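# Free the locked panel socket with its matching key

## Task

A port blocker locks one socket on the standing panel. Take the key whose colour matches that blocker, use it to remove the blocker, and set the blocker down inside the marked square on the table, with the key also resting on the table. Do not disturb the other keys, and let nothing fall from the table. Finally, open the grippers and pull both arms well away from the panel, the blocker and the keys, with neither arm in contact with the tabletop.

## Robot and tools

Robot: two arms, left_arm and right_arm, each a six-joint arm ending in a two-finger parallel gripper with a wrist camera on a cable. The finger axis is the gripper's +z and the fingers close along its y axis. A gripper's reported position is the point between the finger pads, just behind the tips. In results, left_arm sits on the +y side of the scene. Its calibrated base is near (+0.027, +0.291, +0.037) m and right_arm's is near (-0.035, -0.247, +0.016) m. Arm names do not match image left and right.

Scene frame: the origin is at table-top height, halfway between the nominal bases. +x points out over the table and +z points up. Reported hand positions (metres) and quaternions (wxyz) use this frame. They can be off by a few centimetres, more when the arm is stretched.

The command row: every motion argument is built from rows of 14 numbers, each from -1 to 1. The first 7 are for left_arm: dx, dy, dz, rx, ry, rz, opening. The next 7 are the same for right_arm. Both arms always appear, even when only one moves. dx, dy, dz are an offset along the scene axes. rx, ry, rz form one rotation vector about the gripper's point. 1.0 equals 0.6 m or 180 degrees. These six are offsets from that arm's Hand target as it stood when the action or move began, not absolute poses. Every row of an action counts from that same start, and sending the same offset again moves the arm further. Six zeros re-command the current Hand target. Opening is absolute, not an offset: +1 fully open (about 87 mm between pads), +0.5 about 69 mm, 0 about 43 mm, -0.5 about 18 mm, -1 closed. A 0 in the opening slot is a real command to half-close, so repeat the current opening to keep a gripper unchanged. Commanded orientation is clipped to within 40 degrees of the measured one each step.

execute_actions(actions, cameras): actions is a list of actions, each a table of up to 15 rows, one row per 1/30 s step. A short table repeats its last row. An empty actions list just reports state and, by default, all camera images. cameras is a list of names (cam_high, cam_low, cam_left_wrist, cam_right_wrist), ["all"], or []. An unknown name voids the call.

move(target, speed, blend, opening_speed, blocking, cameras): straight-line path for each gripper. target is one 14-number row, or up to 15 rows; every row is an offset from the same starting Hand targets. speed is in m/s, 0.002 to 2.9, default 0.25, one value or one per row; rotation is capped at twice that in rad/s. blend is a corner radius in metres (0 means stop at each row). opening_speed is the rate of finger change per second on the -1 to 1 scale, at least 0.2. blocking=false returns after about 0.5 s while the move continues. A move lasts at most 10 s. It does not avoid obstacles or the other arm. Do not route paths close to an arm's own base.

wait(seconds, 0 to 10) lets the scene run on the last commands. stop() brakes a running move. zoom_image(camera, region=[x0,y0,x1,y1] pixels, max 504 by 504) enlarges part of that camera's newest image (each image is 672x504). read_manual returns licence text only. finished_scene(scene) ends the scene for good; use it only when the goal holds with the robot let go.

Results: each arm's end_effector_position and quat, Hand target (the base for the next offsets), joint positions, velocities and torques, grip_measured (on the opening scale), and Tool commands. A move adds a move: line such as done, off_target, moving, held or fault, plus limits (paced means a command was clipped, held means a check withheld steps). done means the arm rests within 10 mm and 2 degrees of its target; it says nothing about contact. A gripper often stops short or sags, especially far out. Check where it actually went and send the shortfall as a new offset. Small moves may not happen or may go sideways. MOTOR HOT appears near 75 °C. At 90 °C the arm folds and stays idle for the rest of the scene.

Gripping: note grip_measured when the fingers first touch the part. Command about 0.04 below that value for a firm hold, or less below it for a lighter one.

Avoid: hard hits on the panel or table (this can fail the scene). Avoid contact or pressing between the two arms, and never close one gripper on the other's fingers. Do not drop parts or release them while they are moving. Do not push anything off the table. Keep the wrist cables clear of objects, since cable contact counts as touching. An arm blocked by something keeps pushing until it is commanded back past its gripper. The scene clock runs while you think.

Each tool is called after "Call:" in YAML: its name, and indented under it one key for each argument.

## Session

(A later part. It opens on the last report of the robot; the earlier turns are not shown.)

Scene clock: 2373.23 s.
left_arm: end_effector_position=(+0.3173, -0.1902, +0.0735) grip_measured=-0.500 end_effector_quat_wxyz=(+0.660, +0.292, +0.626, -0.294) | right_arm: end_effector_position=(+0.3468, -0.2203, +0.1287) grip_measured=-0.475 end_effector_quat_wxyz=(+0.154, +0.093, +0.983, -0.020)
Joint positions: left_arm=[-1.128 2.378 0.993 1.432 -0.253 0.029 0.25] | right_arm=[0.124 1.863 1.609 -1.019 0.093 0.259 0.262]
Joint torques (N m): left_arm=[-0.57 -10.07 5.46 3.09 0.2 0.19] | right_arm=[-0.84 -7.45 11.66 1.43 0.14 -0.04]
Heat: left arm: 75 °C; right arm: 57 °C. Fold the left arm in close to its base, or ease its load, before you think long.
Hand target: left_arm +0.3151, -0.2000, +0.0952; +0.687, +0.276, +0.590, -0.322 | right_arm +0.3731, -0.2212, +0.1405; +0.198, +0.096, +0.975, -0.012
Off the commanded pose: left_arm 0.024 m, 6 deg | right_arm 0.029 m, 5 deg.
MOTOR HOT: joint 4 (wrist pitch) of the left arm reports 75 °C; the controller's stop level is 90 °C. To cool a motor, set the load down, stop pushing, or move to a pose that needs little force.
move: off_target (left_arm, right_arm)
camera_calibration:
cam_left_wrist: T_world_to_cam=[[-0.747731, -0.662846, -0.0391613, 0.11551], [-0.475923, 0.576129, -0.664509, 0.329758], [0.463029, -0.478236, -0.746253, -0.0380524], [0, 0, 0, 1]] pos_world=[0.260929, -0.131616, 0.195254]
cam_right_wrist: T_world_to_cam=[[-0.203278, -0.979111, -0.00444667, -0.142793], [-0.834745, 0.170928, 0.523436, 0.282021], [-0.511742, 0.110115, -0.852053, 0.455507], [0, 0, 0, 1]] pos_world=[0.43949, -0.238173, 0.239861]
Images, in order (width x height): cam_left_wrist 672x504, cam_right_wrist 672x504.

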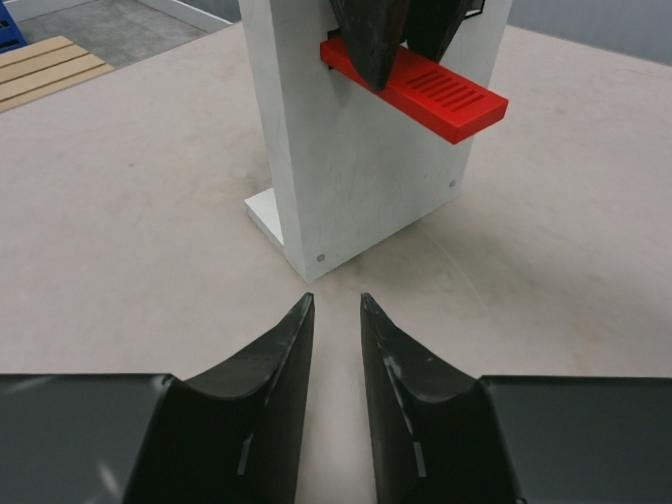

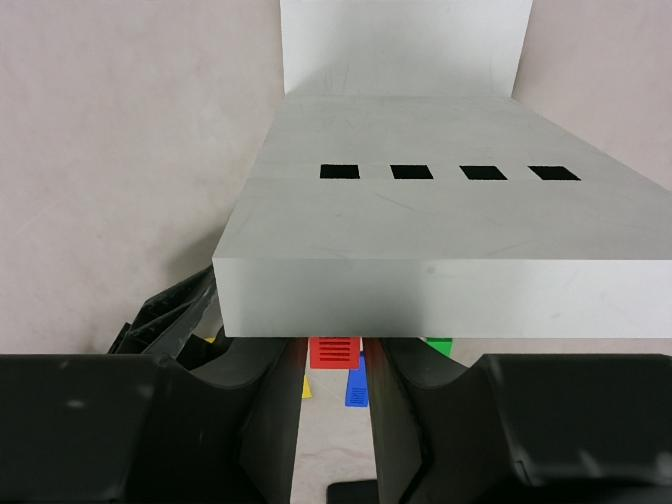

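Call:
move:
  target: [0,0,0,0,0,0,-0.5, -0.0245,0.005,-0.0047,0.0038,0.0187,0,-0.6]
  speed: 0.04
  cameras: ["cam_left_wrist"]

Call:
zoom_image:
  camera: "cam_left_wrist"
  region: [315, 15, 375, 75]

Scene clock: 2384.40 s.
left_arm: end_effector_position=(+0.3173, -0.1902, +0.0735) grip_measured=-0.500 end_effector_quat_wxyz=(+0.660, +0.292, +0.626, -0.294) | right_arm: end_effector_position=(+0.3458, -0.2193, +0.1290) grip_measured=-0.475 end_effector_quat_wxyz=(+0.149, +0.093, +0.984, -0.018)
Joint positions: left_arm=[-1.128 2.378 0.993 1.432 -0.253 0.029 0.25] | right_arm=[0.124 1.868 1.618 -1.031 0.087 0.259 0.262]
Joint torques (N m): left_arm=[-0.62 -10.02 5.45 3.08 0.2 0.18] | right_arm=[-0.51 -7.87 10.82 0.94 -0.02 0.07]
Heat: left arm: 75 °C; right arm: 59 °C. Fold the left arm in close to its base, or ease its load, before you think long.
Hand target: left_arm +0.3151, -0.2000, +0.0952; +0.687, +0.276, +0.590, -0.322 | right_arm +0.3583, -0.2182, +0.1377; +0.168, +0.097, +0.981, -0.009
Off the commanded pose: left_arm 0.024 m, 6 deg | right_arm 0.015 m, 3 deg.
MOTOR HOT: still on. Joint 4 (wrist pitch) of the left arm reports 75 °C.
move: off_target (left_arm, right_arm)
camera_calibration:
cam_left_wrist: T_world_to_cam=[[-0.747731, -0.662846, -0.0391613, 0.11551], [-0.475923, 0.576129, -0.664509, 0.329758], [0.463029, -0.478236, -0.746253, -0.0380524], [0, 0, 0, 1]] pos_world=[0.260929, -0.131616, 0.195254]
Images, in order (width x height): cam_left_wrist 672x504.

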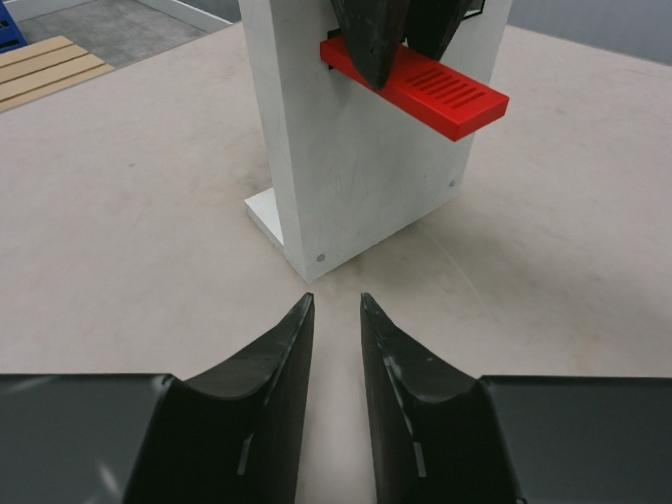

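Scaled by 8.400.

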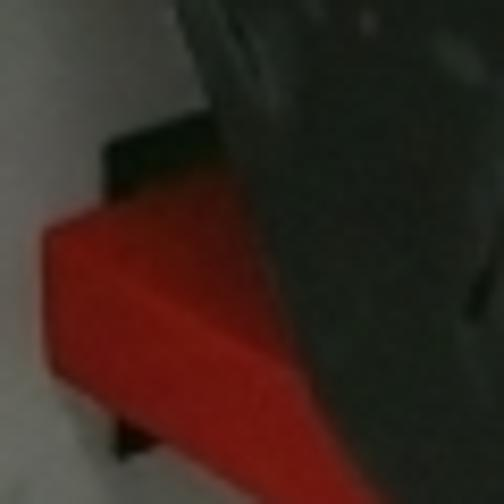

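Call:
move:
  target: [0,0,0,0,0,0,-0.5, -0.0262,0.0053,-0.0033,0.0022,0.0109,0,-0.6]
  speed: 0.03
  cameras: ["cam_left_wrist"]

Call:
zoom_image:
  camera: "cam_left_wrist"
  region: [315, 15, 375, 75]

Scene clock: 2401.57 s.
left_arm: end_effector_position=(+0.3173, -0.1902, +0.0735) grip_measured=-0.500 end_effector_quat_wxyz=(+0.660, +0.292, +0.626, -0.294) | right_arm: end_effector_position=(+0.3453, -0.2182, +0.1289) grip_measured=-0.475 end_effector_quat_wxyz=(+0.148, +0.094, +0.984, -0.015)
Joint positions: left_arm=[-1.128 2.378 0.993 1.432 -0.253 0.029 0.25] | right_arm=[0.124 1.868 1.618 -1.033 0.081 0.263 0.262]
Joint torques (N m): left_arm=[-0.61 -10.11 5.53 3.08 0.18 0.19] | right_arm=[-0.09 -10.18 7.47 0.78 -0.02 0.16]
Heat: left arm: 75 °C; right arm: 61 °C. Fold the left arm in close to its base, or ease its load, before you think long.
Hand target: left_arm +0.3151, -0.2000, +0.0952; +0.687, +0.276, +0.590, -0.322 | right_arm +0.3426, -0.2150, +0.1357; +0.151, +0.097, +0.984, -0.007
Off the commanded pose: left_arm 0.024 m, 6 deg | right_arm 0.008 m, 1 deg.
MOTOR HOT: still on. Joint 4 (wrist pitch) of the left arm reports 75 °C.
move: off_target (left_arm)
camera_calibration:
cam_left_wrist: T_world_to_cam=[[-0.747731, -0.662846, -0.0391613, 0.11551], [-0.475923, 0.576129, -0.664509, 0.329758], [0.463029, -0.478236, -0.746253, -0.0380524], [0, 0, 0, 1]] pos_world=[0.260929, -0.131616, 0.195254]
Images, in order (width x height): cam_left_wrist 672x504.

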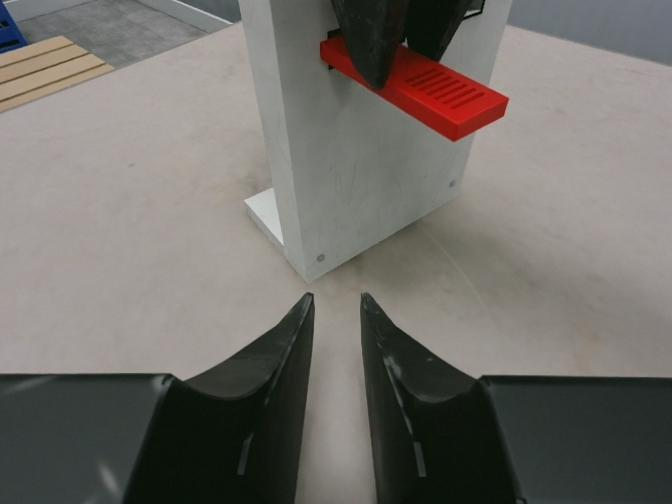

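Scaled by 8.400.

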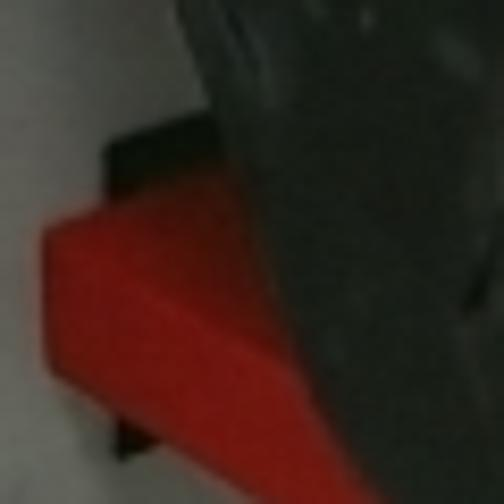

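Call:
move:
  target: [0,0,0,0,0,0,-0.5, -0.0163,0.0033,0.0,0.001,0.005,0,-0.6]
  speed: 0.02
  cameras: ["cam_left_wrist"]

Call:
zoom_image:
  camera: "cam_left_wrist"
  region: [315, 15, 375, 75]

Scene clock: 2410.23 s.
left_arm: end_effector_position=(+0.3173, -0.1902, +0.0735) grip_measured=-0.500 end_effector_quat_wxyz=(+0.660, +0.292, +0.626, -0.294) | right_arm: end_effector_position=(+0.3416, -0.2175, +0.1285) grip_measured=-0.475 end_effector_quat_wxyz=(+0.145, +0.098, +0.984, -0.013)
Joint positions: left_arm=[-1.128 2.378 0.993 1.432 -0.253 0.029 0.25] | right_arm=[0.124 1.858 1.604 -1.034 0.077 0.271 0.262]
Joint torques (N m): left_arm=[-0.65 -10.06 5.49 3.11 0.21 0.17] | right_arm=[0.47 -11.11 6.08 0.65 0 0.11]
Heat: left arm: 75 °C; right arm: 60 °C. Fold the left arm in close to its base, or ease its load, before you think long.
Hand target: left_arm +0.3151, -0.2000, +0.0952; +0.687, +0.276, +0.590, -0.322 | right_arm +0.3328, -0.2130, +0.1357; +0.143, +0.097, +0.985, -0.006
Off the commanded pose: left_arm 0.024 m, 6 deg | right_arm 0.012 m, 1 deg.
MOTOR HOT: still on. Joint 4 (wrist pitch) of the left arm reports 75 °C.
move: off_target (left_arm, right_arm)
camera_calibration:
cam_left_wrist: T_world_to_cam=[[-0.747731, -0.662846, -0.0391613, 0.11551], [-0.475923, 0.576129, -0.664509, 0.329758], [0.463029, -0.478236, -0.746253, -0.0380524], [0, 0, 0, 1]] pos_world=[0.260929, -0.131616, 0.195254]
Images, in order (width x height): cam_left_wrist 672x504.

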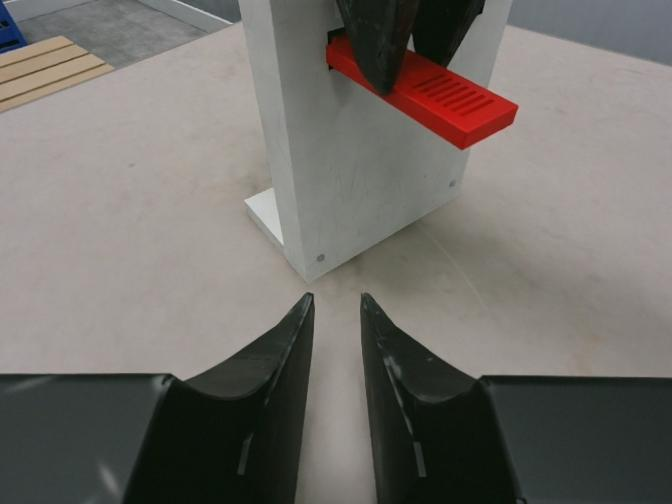

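Scaled by 8.400.

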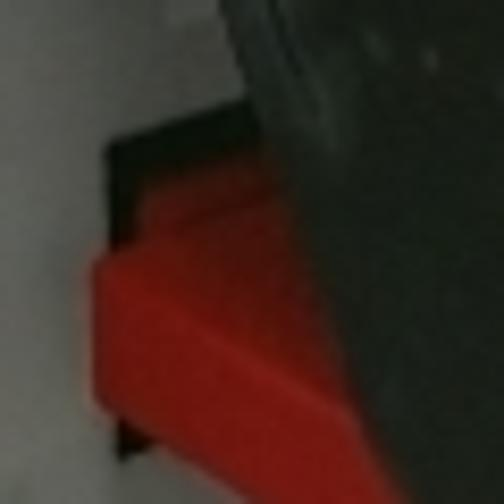

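Call:
move:
  target: [0,0,0,0,0,0,-0.5, -0.0327,0.0067,0.0,0,0,0,-0.6]
  speed: 0.03
  cameras: ["cam_left_wrist","cam_right_wrist"]

Call:
zoom_image:
  camera: "cam_left_wrist"
  region: [315, 15, 415, 115]

Scene clock: 2436.40 s.
left_arm: end_effector_position=(+0.3173, -0.1902, +0.0735) grip_measured=-0.500 end_effector_quat_wxyz=(+0.660, +0.292, +0.626, -0.294) | right_arm: end_effector_position=(+0.3170, -0.2124, +0.1273) grip_measured=-0.475 end_effector_quat_wxyz=(+0.135, +0.096, +0.986, -0.012)
Joint positions: left_arm=[-1.128 2.378 0.993 1.432 -0.253 0.029 0.25] | right_arm=[0.142 1.785 1.51 -1.035 0.077 0.287 0.262]
Joint torques (N m): left_arm=[-0.55 -10.17 5.53 3.08 0.21 0.15] | right_arm=[0.58 -10.54 6.48 0.79 0.07 0.15]
Heat: left arm: 75 °C; right arm: 56 °C. Fold the left arm in close to its base, or ease its load, before you think long.
Hand target: left_arm +0.3151, -0.2000, +0.0952; +0.687, +0.276, +0.590, -0.322 | right_arm +0.3133, -0.2091, +0.1358; +0.144, +0.097, +0.985, -0.006
Off the commanded pose: left_arm 0.024 m, 6 deg | right_arm 0.010 m, 1 deg.
MOTOR HOT: still on. Joint 4 (wrist pitch) of the left arm reports 75 °C.
move: off_target (left_arm)
camera_calibration:
cam_left_wrist: T_world_to_cam=[[-0.747731, -0.662846, -0.0391613, 0.11551], [-0.475923, 0.576129, -0.664509, 0.329758], [0.463029, -0.478236, -0.746253, -0.0380524], [0, 0, 0, 1]] pos_world=[0.260929, -0.131616, 0.195254]
cam_right_wrist: T_world_to_cam=[[-0.207492, -0.978103, -0.0161879, -0.138024], [-0.814288, 0.163523, 0.556952, 0.244231], [-0.542109, 0.128745, -0.830387, 0.448999], [0, 0, 0, 1]] pos_world=[0.413642, -0.232745, 0.234584]
Images, in order (width x height): cam_left_wrist 672x504, cam_right_wrist 672x504.

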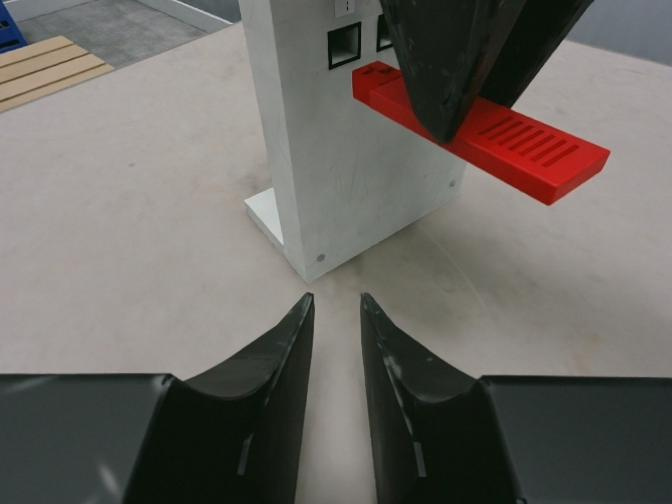

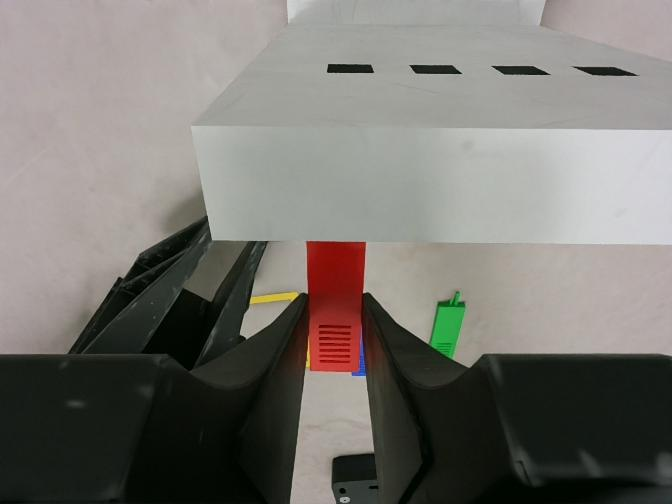

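Scaled by 5.040.

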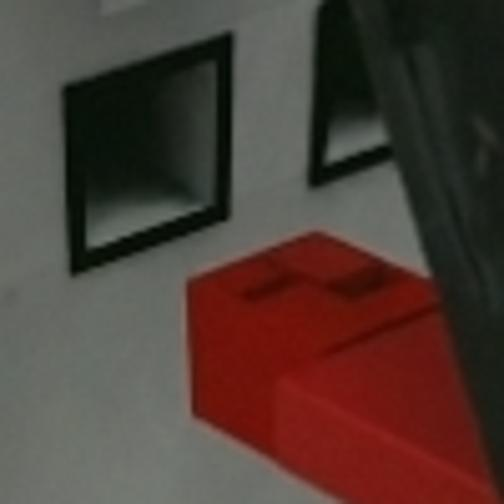

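Call:
move:
  target:
    - [-0.0188,0.3175,0.0319,0.0061,0.081,0.08,-0.5, -0.05,0,0.1333,0,0,0,-0.6]
    - [-0.047,0.7938,0.0798,0.0153,0.2024,0.2,-0.5, -0.2783,0.139,-0.0455,0,0,0.1444,-0.6]
  speed: 0.2
  blend: [0.02,0]
  cameras: ["cam_high","cam_right_wrist"]

Scene clock: 2489.30 s.
left_arm: end_effector_position=(+0.2825, +0.2742, +0.1306) grip_measured=-0.500 end_effector_quat_wxyz=(+0.519, -0.029, +0.840, -0.158) | right_arm: end_effector_position=(+0.1428, -0.1284, +0.1068) grip_measured=-0.475 end_effector_quat_wxyz=(+0.125, -0.129, +0.983, +0.021)
Joint positions: left_arm=[0.248 0.646 0.261 -0.098 0.477 -0.093 0.25] | right_arm=[0.624 1.266 0.935 -0.996 0.071 0.315 0.262]
Joint torques (N m): left_arm=[0.73 -0.01 9.4 1.88 0.33 0.41] | right_arm=[0.47 -4.82 6.22 1.05 0.18 0.1]
Heat: left arm: 73 °C; right arm: 54 °C. Fold the left arm in close to its base, or ease its load, before you think long.
Hand target: left_arm +0.2868, +0.2762, +0.1429; +0.529, -0.013, +0.834, -0.153 | right_arm +0.1462, -0.1256, +0.1085; +0.141, -0.127, +0.981, +0.026
Off the commanded pose: left_arm 0.013 m, 2 deg | right_arm 0.005 m, 2 deg.
MOTOR HOT: still on. Joint 4 (wrist pitch) of the left arm reports 73 °C.
move: off_target (left_arm)
camera_calibration:
cam_right_wrist: T_world_to_cam=[[0.244795, -0.969282, -0.0238143, -0.155013], [-0.792199, -0.214113, 0.571469, 0.046798], [-0.559014, -0.121027, -0.820278, 0.296033], [0, 0, 0, 1]] pos_world=[0.240506, -0.104403, 0.212394]
Images, in order (width x height): cam_high 672x504, cam_right_wrist 672x504.

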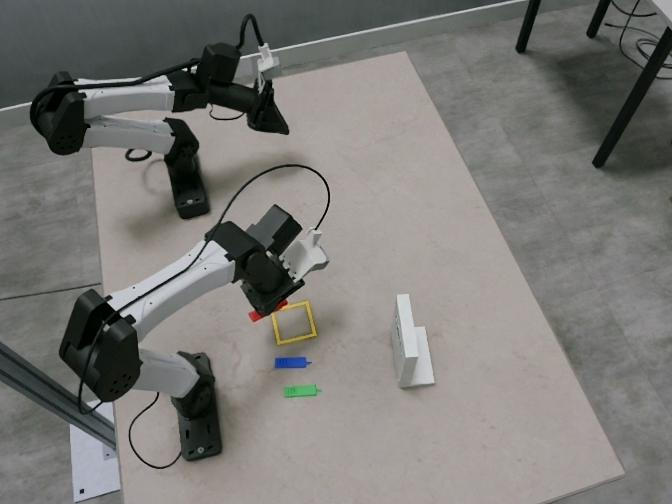

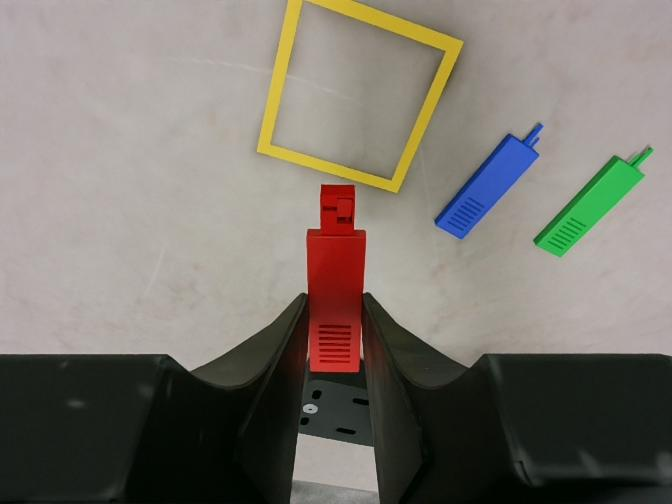

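Call:
move:
  target: [0,0,0,0,0,0,-0.5, 0.0133,-0.0035,-0.1392,0.0036,-0.0134,0,-0.6]
  speed: 0.12
  cameras: ["cam_right_wrist","cam_low","cam_high"]

Call:
zoom_image:
  camera: "cam_right_wrist"
  region: [240, 60, 480, 260]

Scene clock: 2518.47 s.
left_arm: end_effector_position=(+0.2823, +0.2740, +0.1305) grip_measured=-0.500 end_effector_quat_wxyz=(+0.518, -0.028, +0.840, -0.158) | right_arm: end_effector_position=(+0.1494, -0.1269, +0.0269) grip_measured=-0.475 end_effector_quat_wxyz=(+0.154, -0.127, +0.979, +0.031)
Joint positions: left_arm=[0.248 0.646 0.261 -0.098 0.478 -0.092 0.25] | right_arm=[0.619 1.323 0.638 -0.579 0.076 0.309 0.262]
Joint torques (N m): left_arm=[0.77 -0.03 9.29 1.8 0.35 0.41] | right_arm=[-0.66 -3.15 6.11 1.16 0.26 0.01]
Heat: left arm: 61 °C; right arm: 54 °C.
Hand target: left_arm +0.2868, +0.2762, +0.1429; +0.530, -0.013, +0.834, -0.153 | right_arm +0.1543, -0.1278, +0.0250; +0.163, -0.126, +0.978, +0.029
Off the commanded pose: left_arm 0.013 m, 2 deg | right_arm 0.005 m, 1 deg.
MOTOR HOT: cleared for the motors of the left arm.
move: off_target (left_arm)
camera_calibration:
cam_right_wrist: T_world_to_cam=[[0.245251, -0.968733, -0.0375316, -0.156616], [-0.822324, -0.228377, 0.521179, 0.10212], [-0.513455, -0.0969565, -0.852621, 0.23136], [0, 0, 0, 1]] pos_world=[0.241178, -0.105965, 0.138162]
Images, in order (width x height): cam_high 672x504, cam_low 672x504, cam_right_wrist 672x504.

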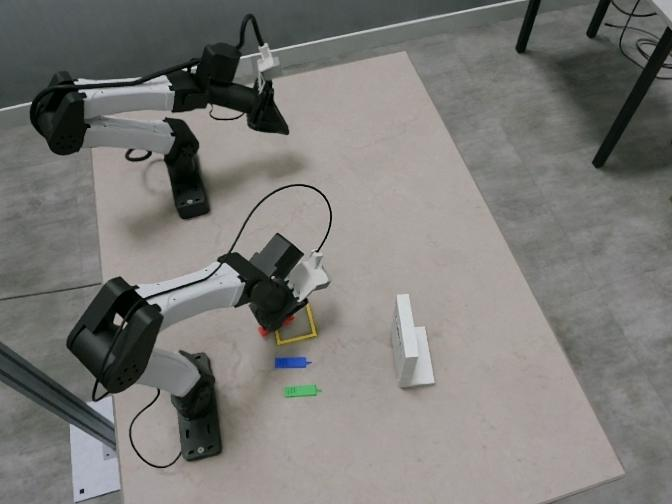

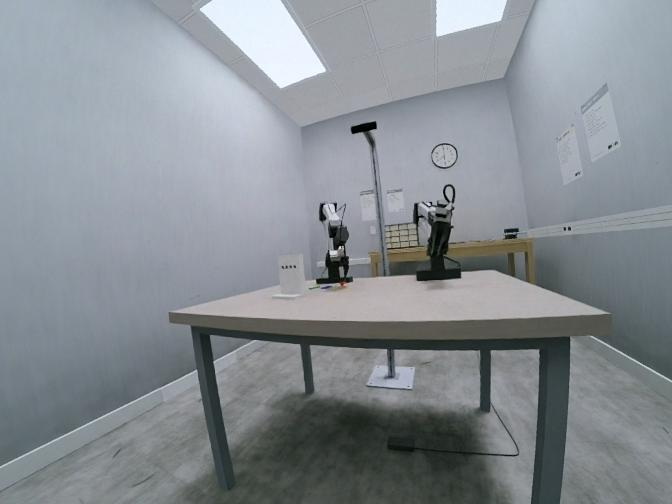

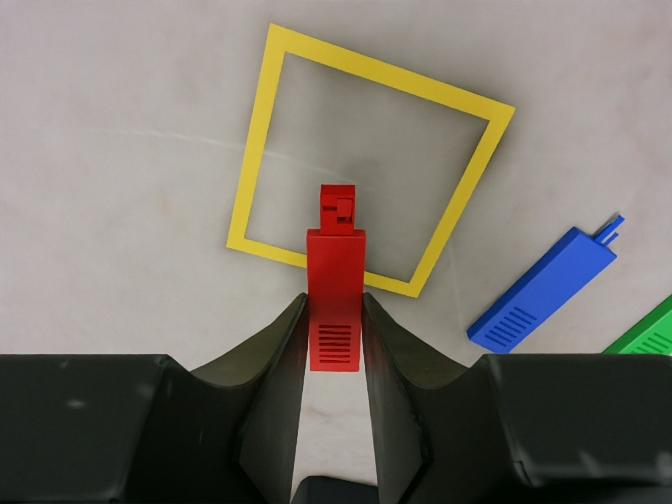

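Scaled by 2.100.

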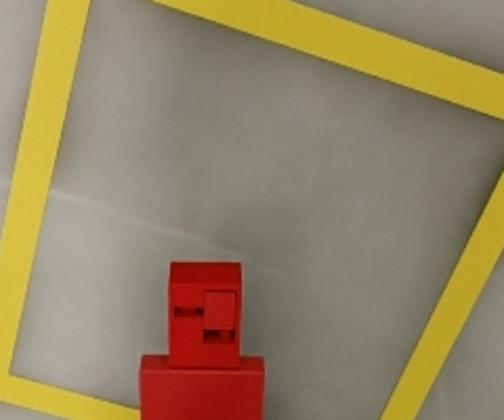

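Call:
move:
  target: [0,0,0,0,0,0,-0.5, 0.0027,-0.008,-0.0258,0,0,0,-0.6]
  speed: 0.03
  cameras: ["cam_right_wrist"]

Call:
zoom_image:
  camera: "cam_right_wrist"
  region: [240, 120, 440, 320]

Scene clock: 2546.87 s.
left_arm: end_effector_position=(+0.2823, +0.2740, +0.1305) grip_measured=-0.500 end_effector_quat_wxyz=(+0.518, -0.028, +0.840, -0.158) | right_arm: end_effector_position=(+0.1534, -0.1316, +0.0126) grip_measured=-0.475 end_effector_quat_wxyz=(+0.158, -0.127, +0.979, +0.030)
Joint positions: left_arm=[0.248 0.646 0.261 -0.098 0.478 -0.092 0.25] | right_arm=[0.595 1.352 0.593 -0.497 0.076 0.286 0.262]
Joint torques (N m): left_arm=[0.81 -0.12 9.37 1.8 0.33 0.44] | right_arm=[-0.66 -2.97 5.41 1.2 0.15 -0.02]
Heat: left arm: 57 °C; right arm: 53 °C.
Hand target: left_arm +0.2868, +0.2762, +0.1429; +0.530, -0.013, +0.834, -0.153 | right_arm +0.1559, -0.1325, +0.0095; +0.163, -0.126, +0.978, +0.029
Off the commanded pose: left_arm 0.013 m, 2 deg | right_arm 0.004 m, 0 deg.
move: off_target (left_arm)
camera_calibration:
cam_right_wrist: T_world_to_cam=[[0.243713, -0.969282, -0.0331121, -0.162625], [-0.827801, -0.225686, 0.513625, 0.113005], [-0.505321, -0.0977668, -0.857375, 0.219488], [0, 0, 0, 1]] pos_world=[0.244091, -0.110667, 0.124757]
Images, in order (width x height): cam_right_wrist 672x504.

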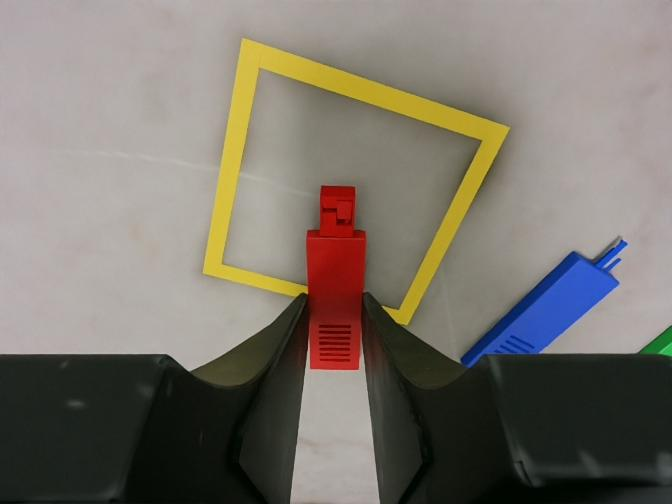

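Scaled by 2.520.

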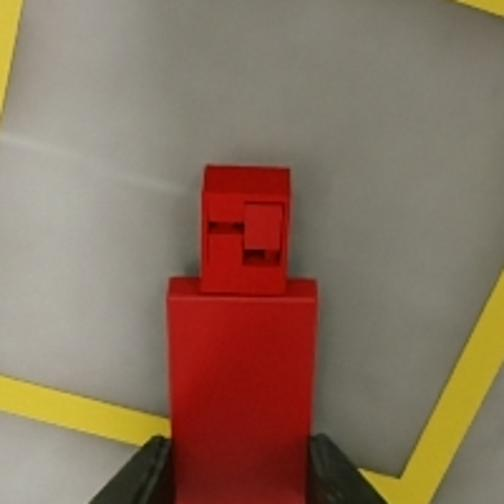

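Call:
move:
  target: [0,0,0,0,0,0,-0.5, 0,0,-0.005,0.0,0.0,0,-0.6]
  speed: 0.03
  cameras: ["cam_right_wrist"]

Call:
zoom_image:
  camera: "cam_right_wrist"
  region: [240, 120, 440, 320]

Scene clock: 2558.57 s.
left_arm: end_effector_position=(+0.2823, +0.2740, +0.1305) grip_measured=-0.500 end_effector_quat_wxyz=(+0.518, -0.028, +0.840, -0.158) | right_arm: end_effector_position=(+0.1544, -0.1310, +0.0113) grip_measured=-0.475 end_effector_quat_wxyz=(+0.160, -0.127, +0.979, +0.030)
Joint positions: left_arm=[0.248 0.646 0.261 -0.098 0.478 -0.092 0.25] | right_arm=[0.595 1.358 0.591 -0.486 0.076 0.286 0.262]
Joint torques (N m): left_arm=[0.75 0.05 9.24 1.84 0.32 0.41] | right_arm=[-0.61 -2.76 4.93 1.19 0.14 -0.01]
Heat: left arm: 55 °C; right arm: 53 °C.
Hand target: left_arm +0.2868, +0.2762, +0.1429; +0.530, -0.013, +0.834, -0.153 | right_arm +0.1559, -0.1326, +0.0065; +0.163, -0.126, +0.978, +0.029
Off the commanded pose: left_arm 0.013 m, 2 deg | right_arm 0.005 m, 0 deg.
move: off_target (left_arm)
camera_calibration:
cam_right_wrist: T_world_to_cam=[[0.244176, -0.969136, -0.0339656, -0.162456], [-0.829019, -0.226789, 0.51117, 0.114755], [-0.503096, -0.0966575, -0.858808, 0.21883], [0, 0, 0, 1]] pos_world=[0.244895, -0.110265, 0.123755]
Images, in order (width x height): cam_right_wrist 672x504.

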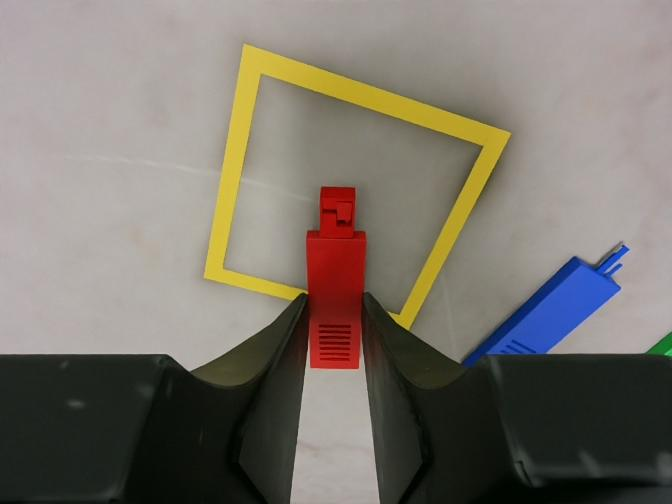

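Scaled by 2.520.

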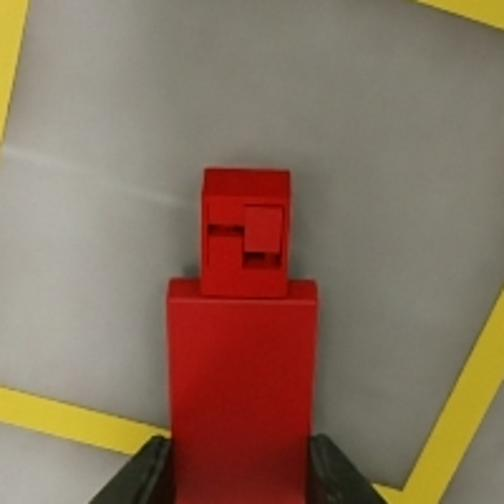

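Call:
move:
  target: [0,0,0,0,0,0,-0.5, 0,0,0,0,0,0,-0.05]
  opening_speed: 0.4
  cameras: ["cam_right_wrist"]

Call:
zoom_image:
  camera: "cam_right_wrist"
  region: [220, 120, 440, 390]

Scene clock: 2567.60 s.
left_arm: end_effector_position=(+0.2823, +0.2740, +0.1305) grip_measured=-0.500 end_effector_quat_wxyz=(+0.518, -0.028, +0.840, -0.158) | right_arm: end_effector_position=(+0.1521, -0.1324, +0.0082) grip_measured=-0.050 end_effector_quat_wxyz=(+0.155, -0.127, +0.979, +0.028)
Joint positions: left_arm=[0.248 0.646 0.261 -0.098 0.478 -0.092 0.25] | right_arm=[0.595 1.363 0.583 -0.482 0.076 0.286 0.475]
Joint torques (N m): left_arm=[0.73 -0.08 9.28 1.82 0.32 0.41] | right_arm=[-0.61 -3.25 5.81 1.16 0.12 0.01]
Heat: left arm: 55 °C; right arm: 52 °C.
Hand target: left_arm +0.2868, +0.2762, +0.1429; +0.530, -0.013, +0.834, -0.153 | right_arm +0.1559, -0.1326, +0.0065; +0.163, -0.126, +0.978, +0.029
Off the commanded pose: left_arm 0.013 m, 2 deg | right_arm 0.004 m, 1 deg.
move: off_target (left_arm)
camera_calibration:
cam_right_wrist: T_world_to_cam=[[0.243848, -0.969317, -0.0310144, -0.163295], [-0.824898, -0.224121, 0.518954, 0.113671], [-0.509983, -0.100962, -0.854239, 0.215296], [0, 0, 0, 1]] pos_world=[0.243384, -0.111072, 0.11986]
Images, in order (width x height): cam_right_wrist 672x504.

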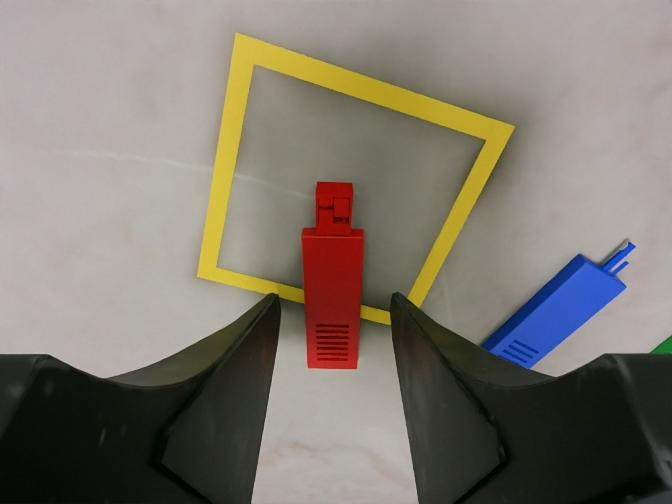

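Scaled by 1.867.

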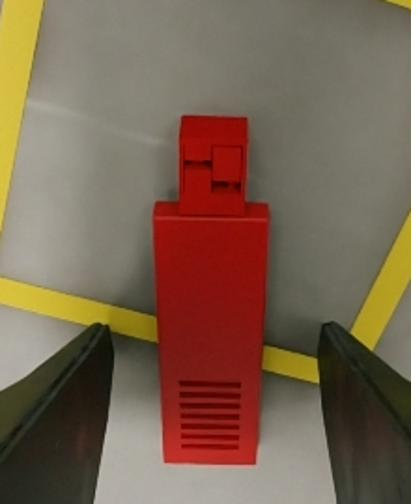

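Call:
move:
  target:
    - [0,0,0,0,0,0,-0.5, 0,0,0.2,0,0,0,-0.05]
    - [0,0,0,0,0,0,-0.5, 0.1917,0.4263,0.4832,0.1919,-0.1454,-0.0636,-0.05]
  speed: [0.08,0.25]
  blend: [0.02,0]
  cameras: ["all"]

Call:
zoom_image:
  camera: "cam_high"
  region: [230, 270, 450, 430]

Scene clock: 2590.67 s.
left_arm: end_effector_position=(+0.2823, +0.2740, +0.1305) grip_measured=-0.500 end_effector_quat_wxyz=(+0.518, -0.028, +0.840, -0.158) | right_arm: end_effector_position=(+0.2640, +0.1145, +0.2757) grip_measured=-0.050 end_effector_quat_wxyz=(+0.389, +0.010, +0.887, +0.249)
Joint positions: left_arm=[0.248 0.646 0.261 -0.098 0.478 -0.092 0.25] | right_arm=[0.969 1.646 1.63 -0.627 0.301 0.8 0.475]
Joint torques (N m): left_arm=[0.8 0.01 9.32 1.82 0.32 0.45] | right_arm=[0.32 -6.74 11.59 1.92 0.33 0.09]
Heat: left arm: 55 °C; right arm: 52 °C.
Hand target: left_arm +0.2868, +0.2762, +0.1429; +0.530, -0.013, +0.834, -0.153 | right_arm +0.2708, +0.1233, +0.2965; +0.408, +0.020, +0.872, +0.271
Off the commanded pose: left_arm 0.013 m, 2 deg | right_arm 0.024 m, 4 deg.
move: off_target (left_arm, right_arm)
camera_calibration:
cam_left_wrist: T_world_to_cam=[[-0.11884, -0.955148, 0.271236, 0.261352], [-0.972712, 0.0571712, -0.224861, 0.308639], [0.199269, -0.290558, -0.935878, 0.290444], [0, 0, 0, 1]] pos_world=[0.2734, 0.316375, 0.270333]
cam_right_wrist: T_world_to_cam=[[0.170959, -0.867218, -0.46766, 0.184918], [-0.981977, -0.188793, -0.00887906, 0.305543], [-0.080591, 0.460749, -0.883864, 0.356238], [0, 0, 0, 1]] pos_world=[0.297133, 0.0539126, 0.404058]

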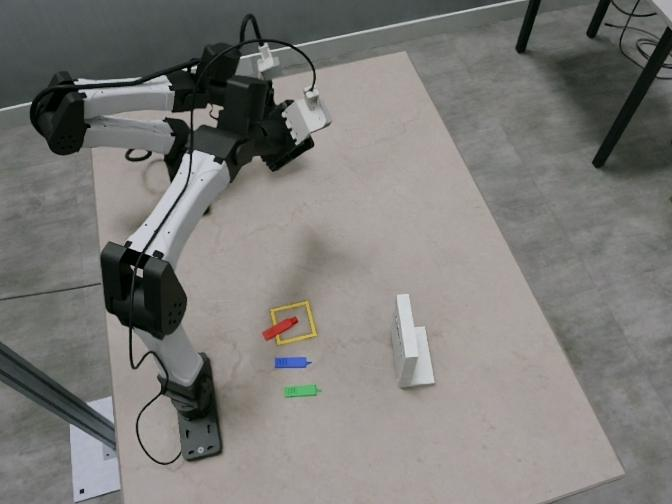

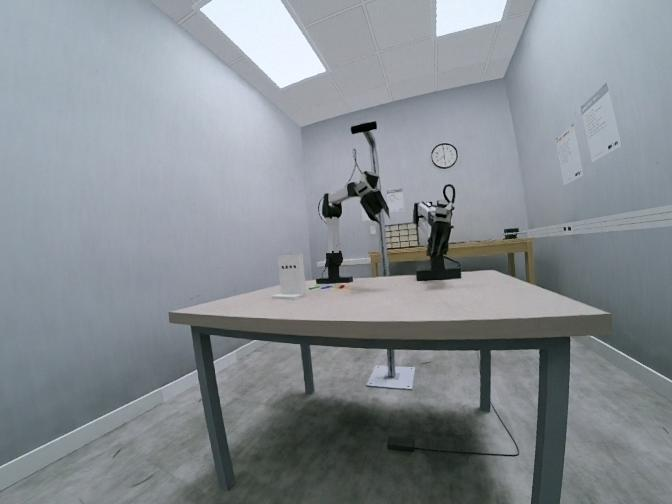

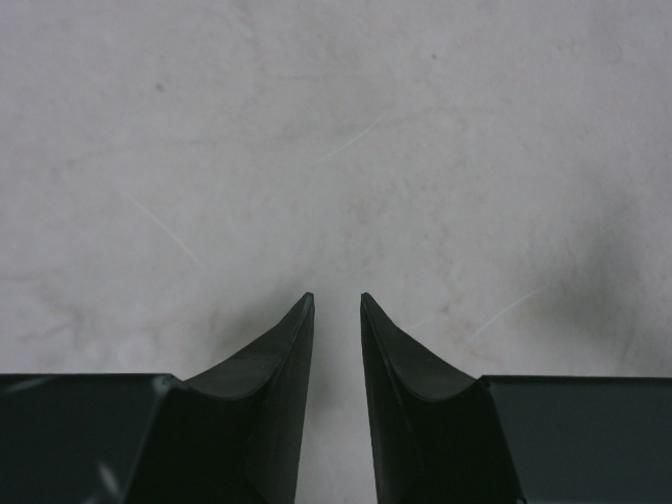

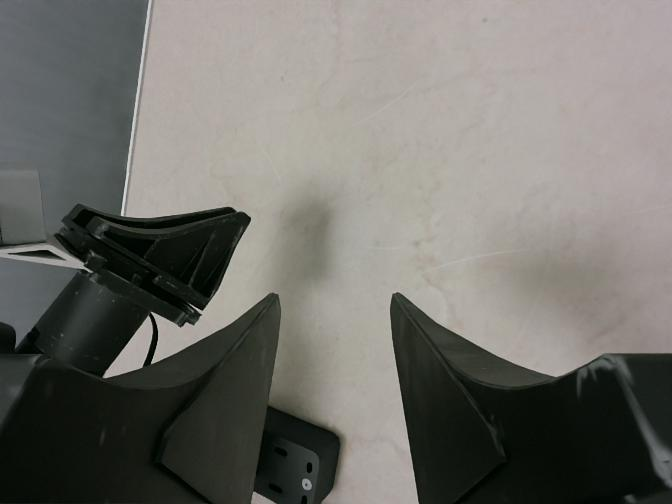

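Scaled by 2.291.

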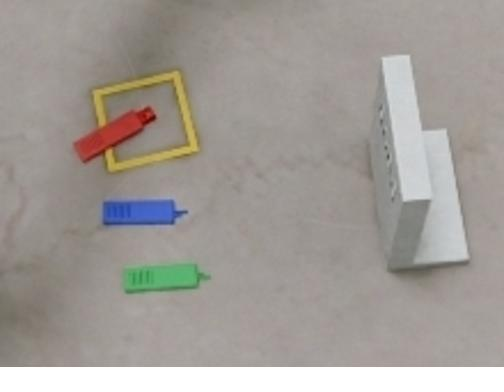

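Call:
finished_scene:
  scene: 1

The scene is finished: the task was done.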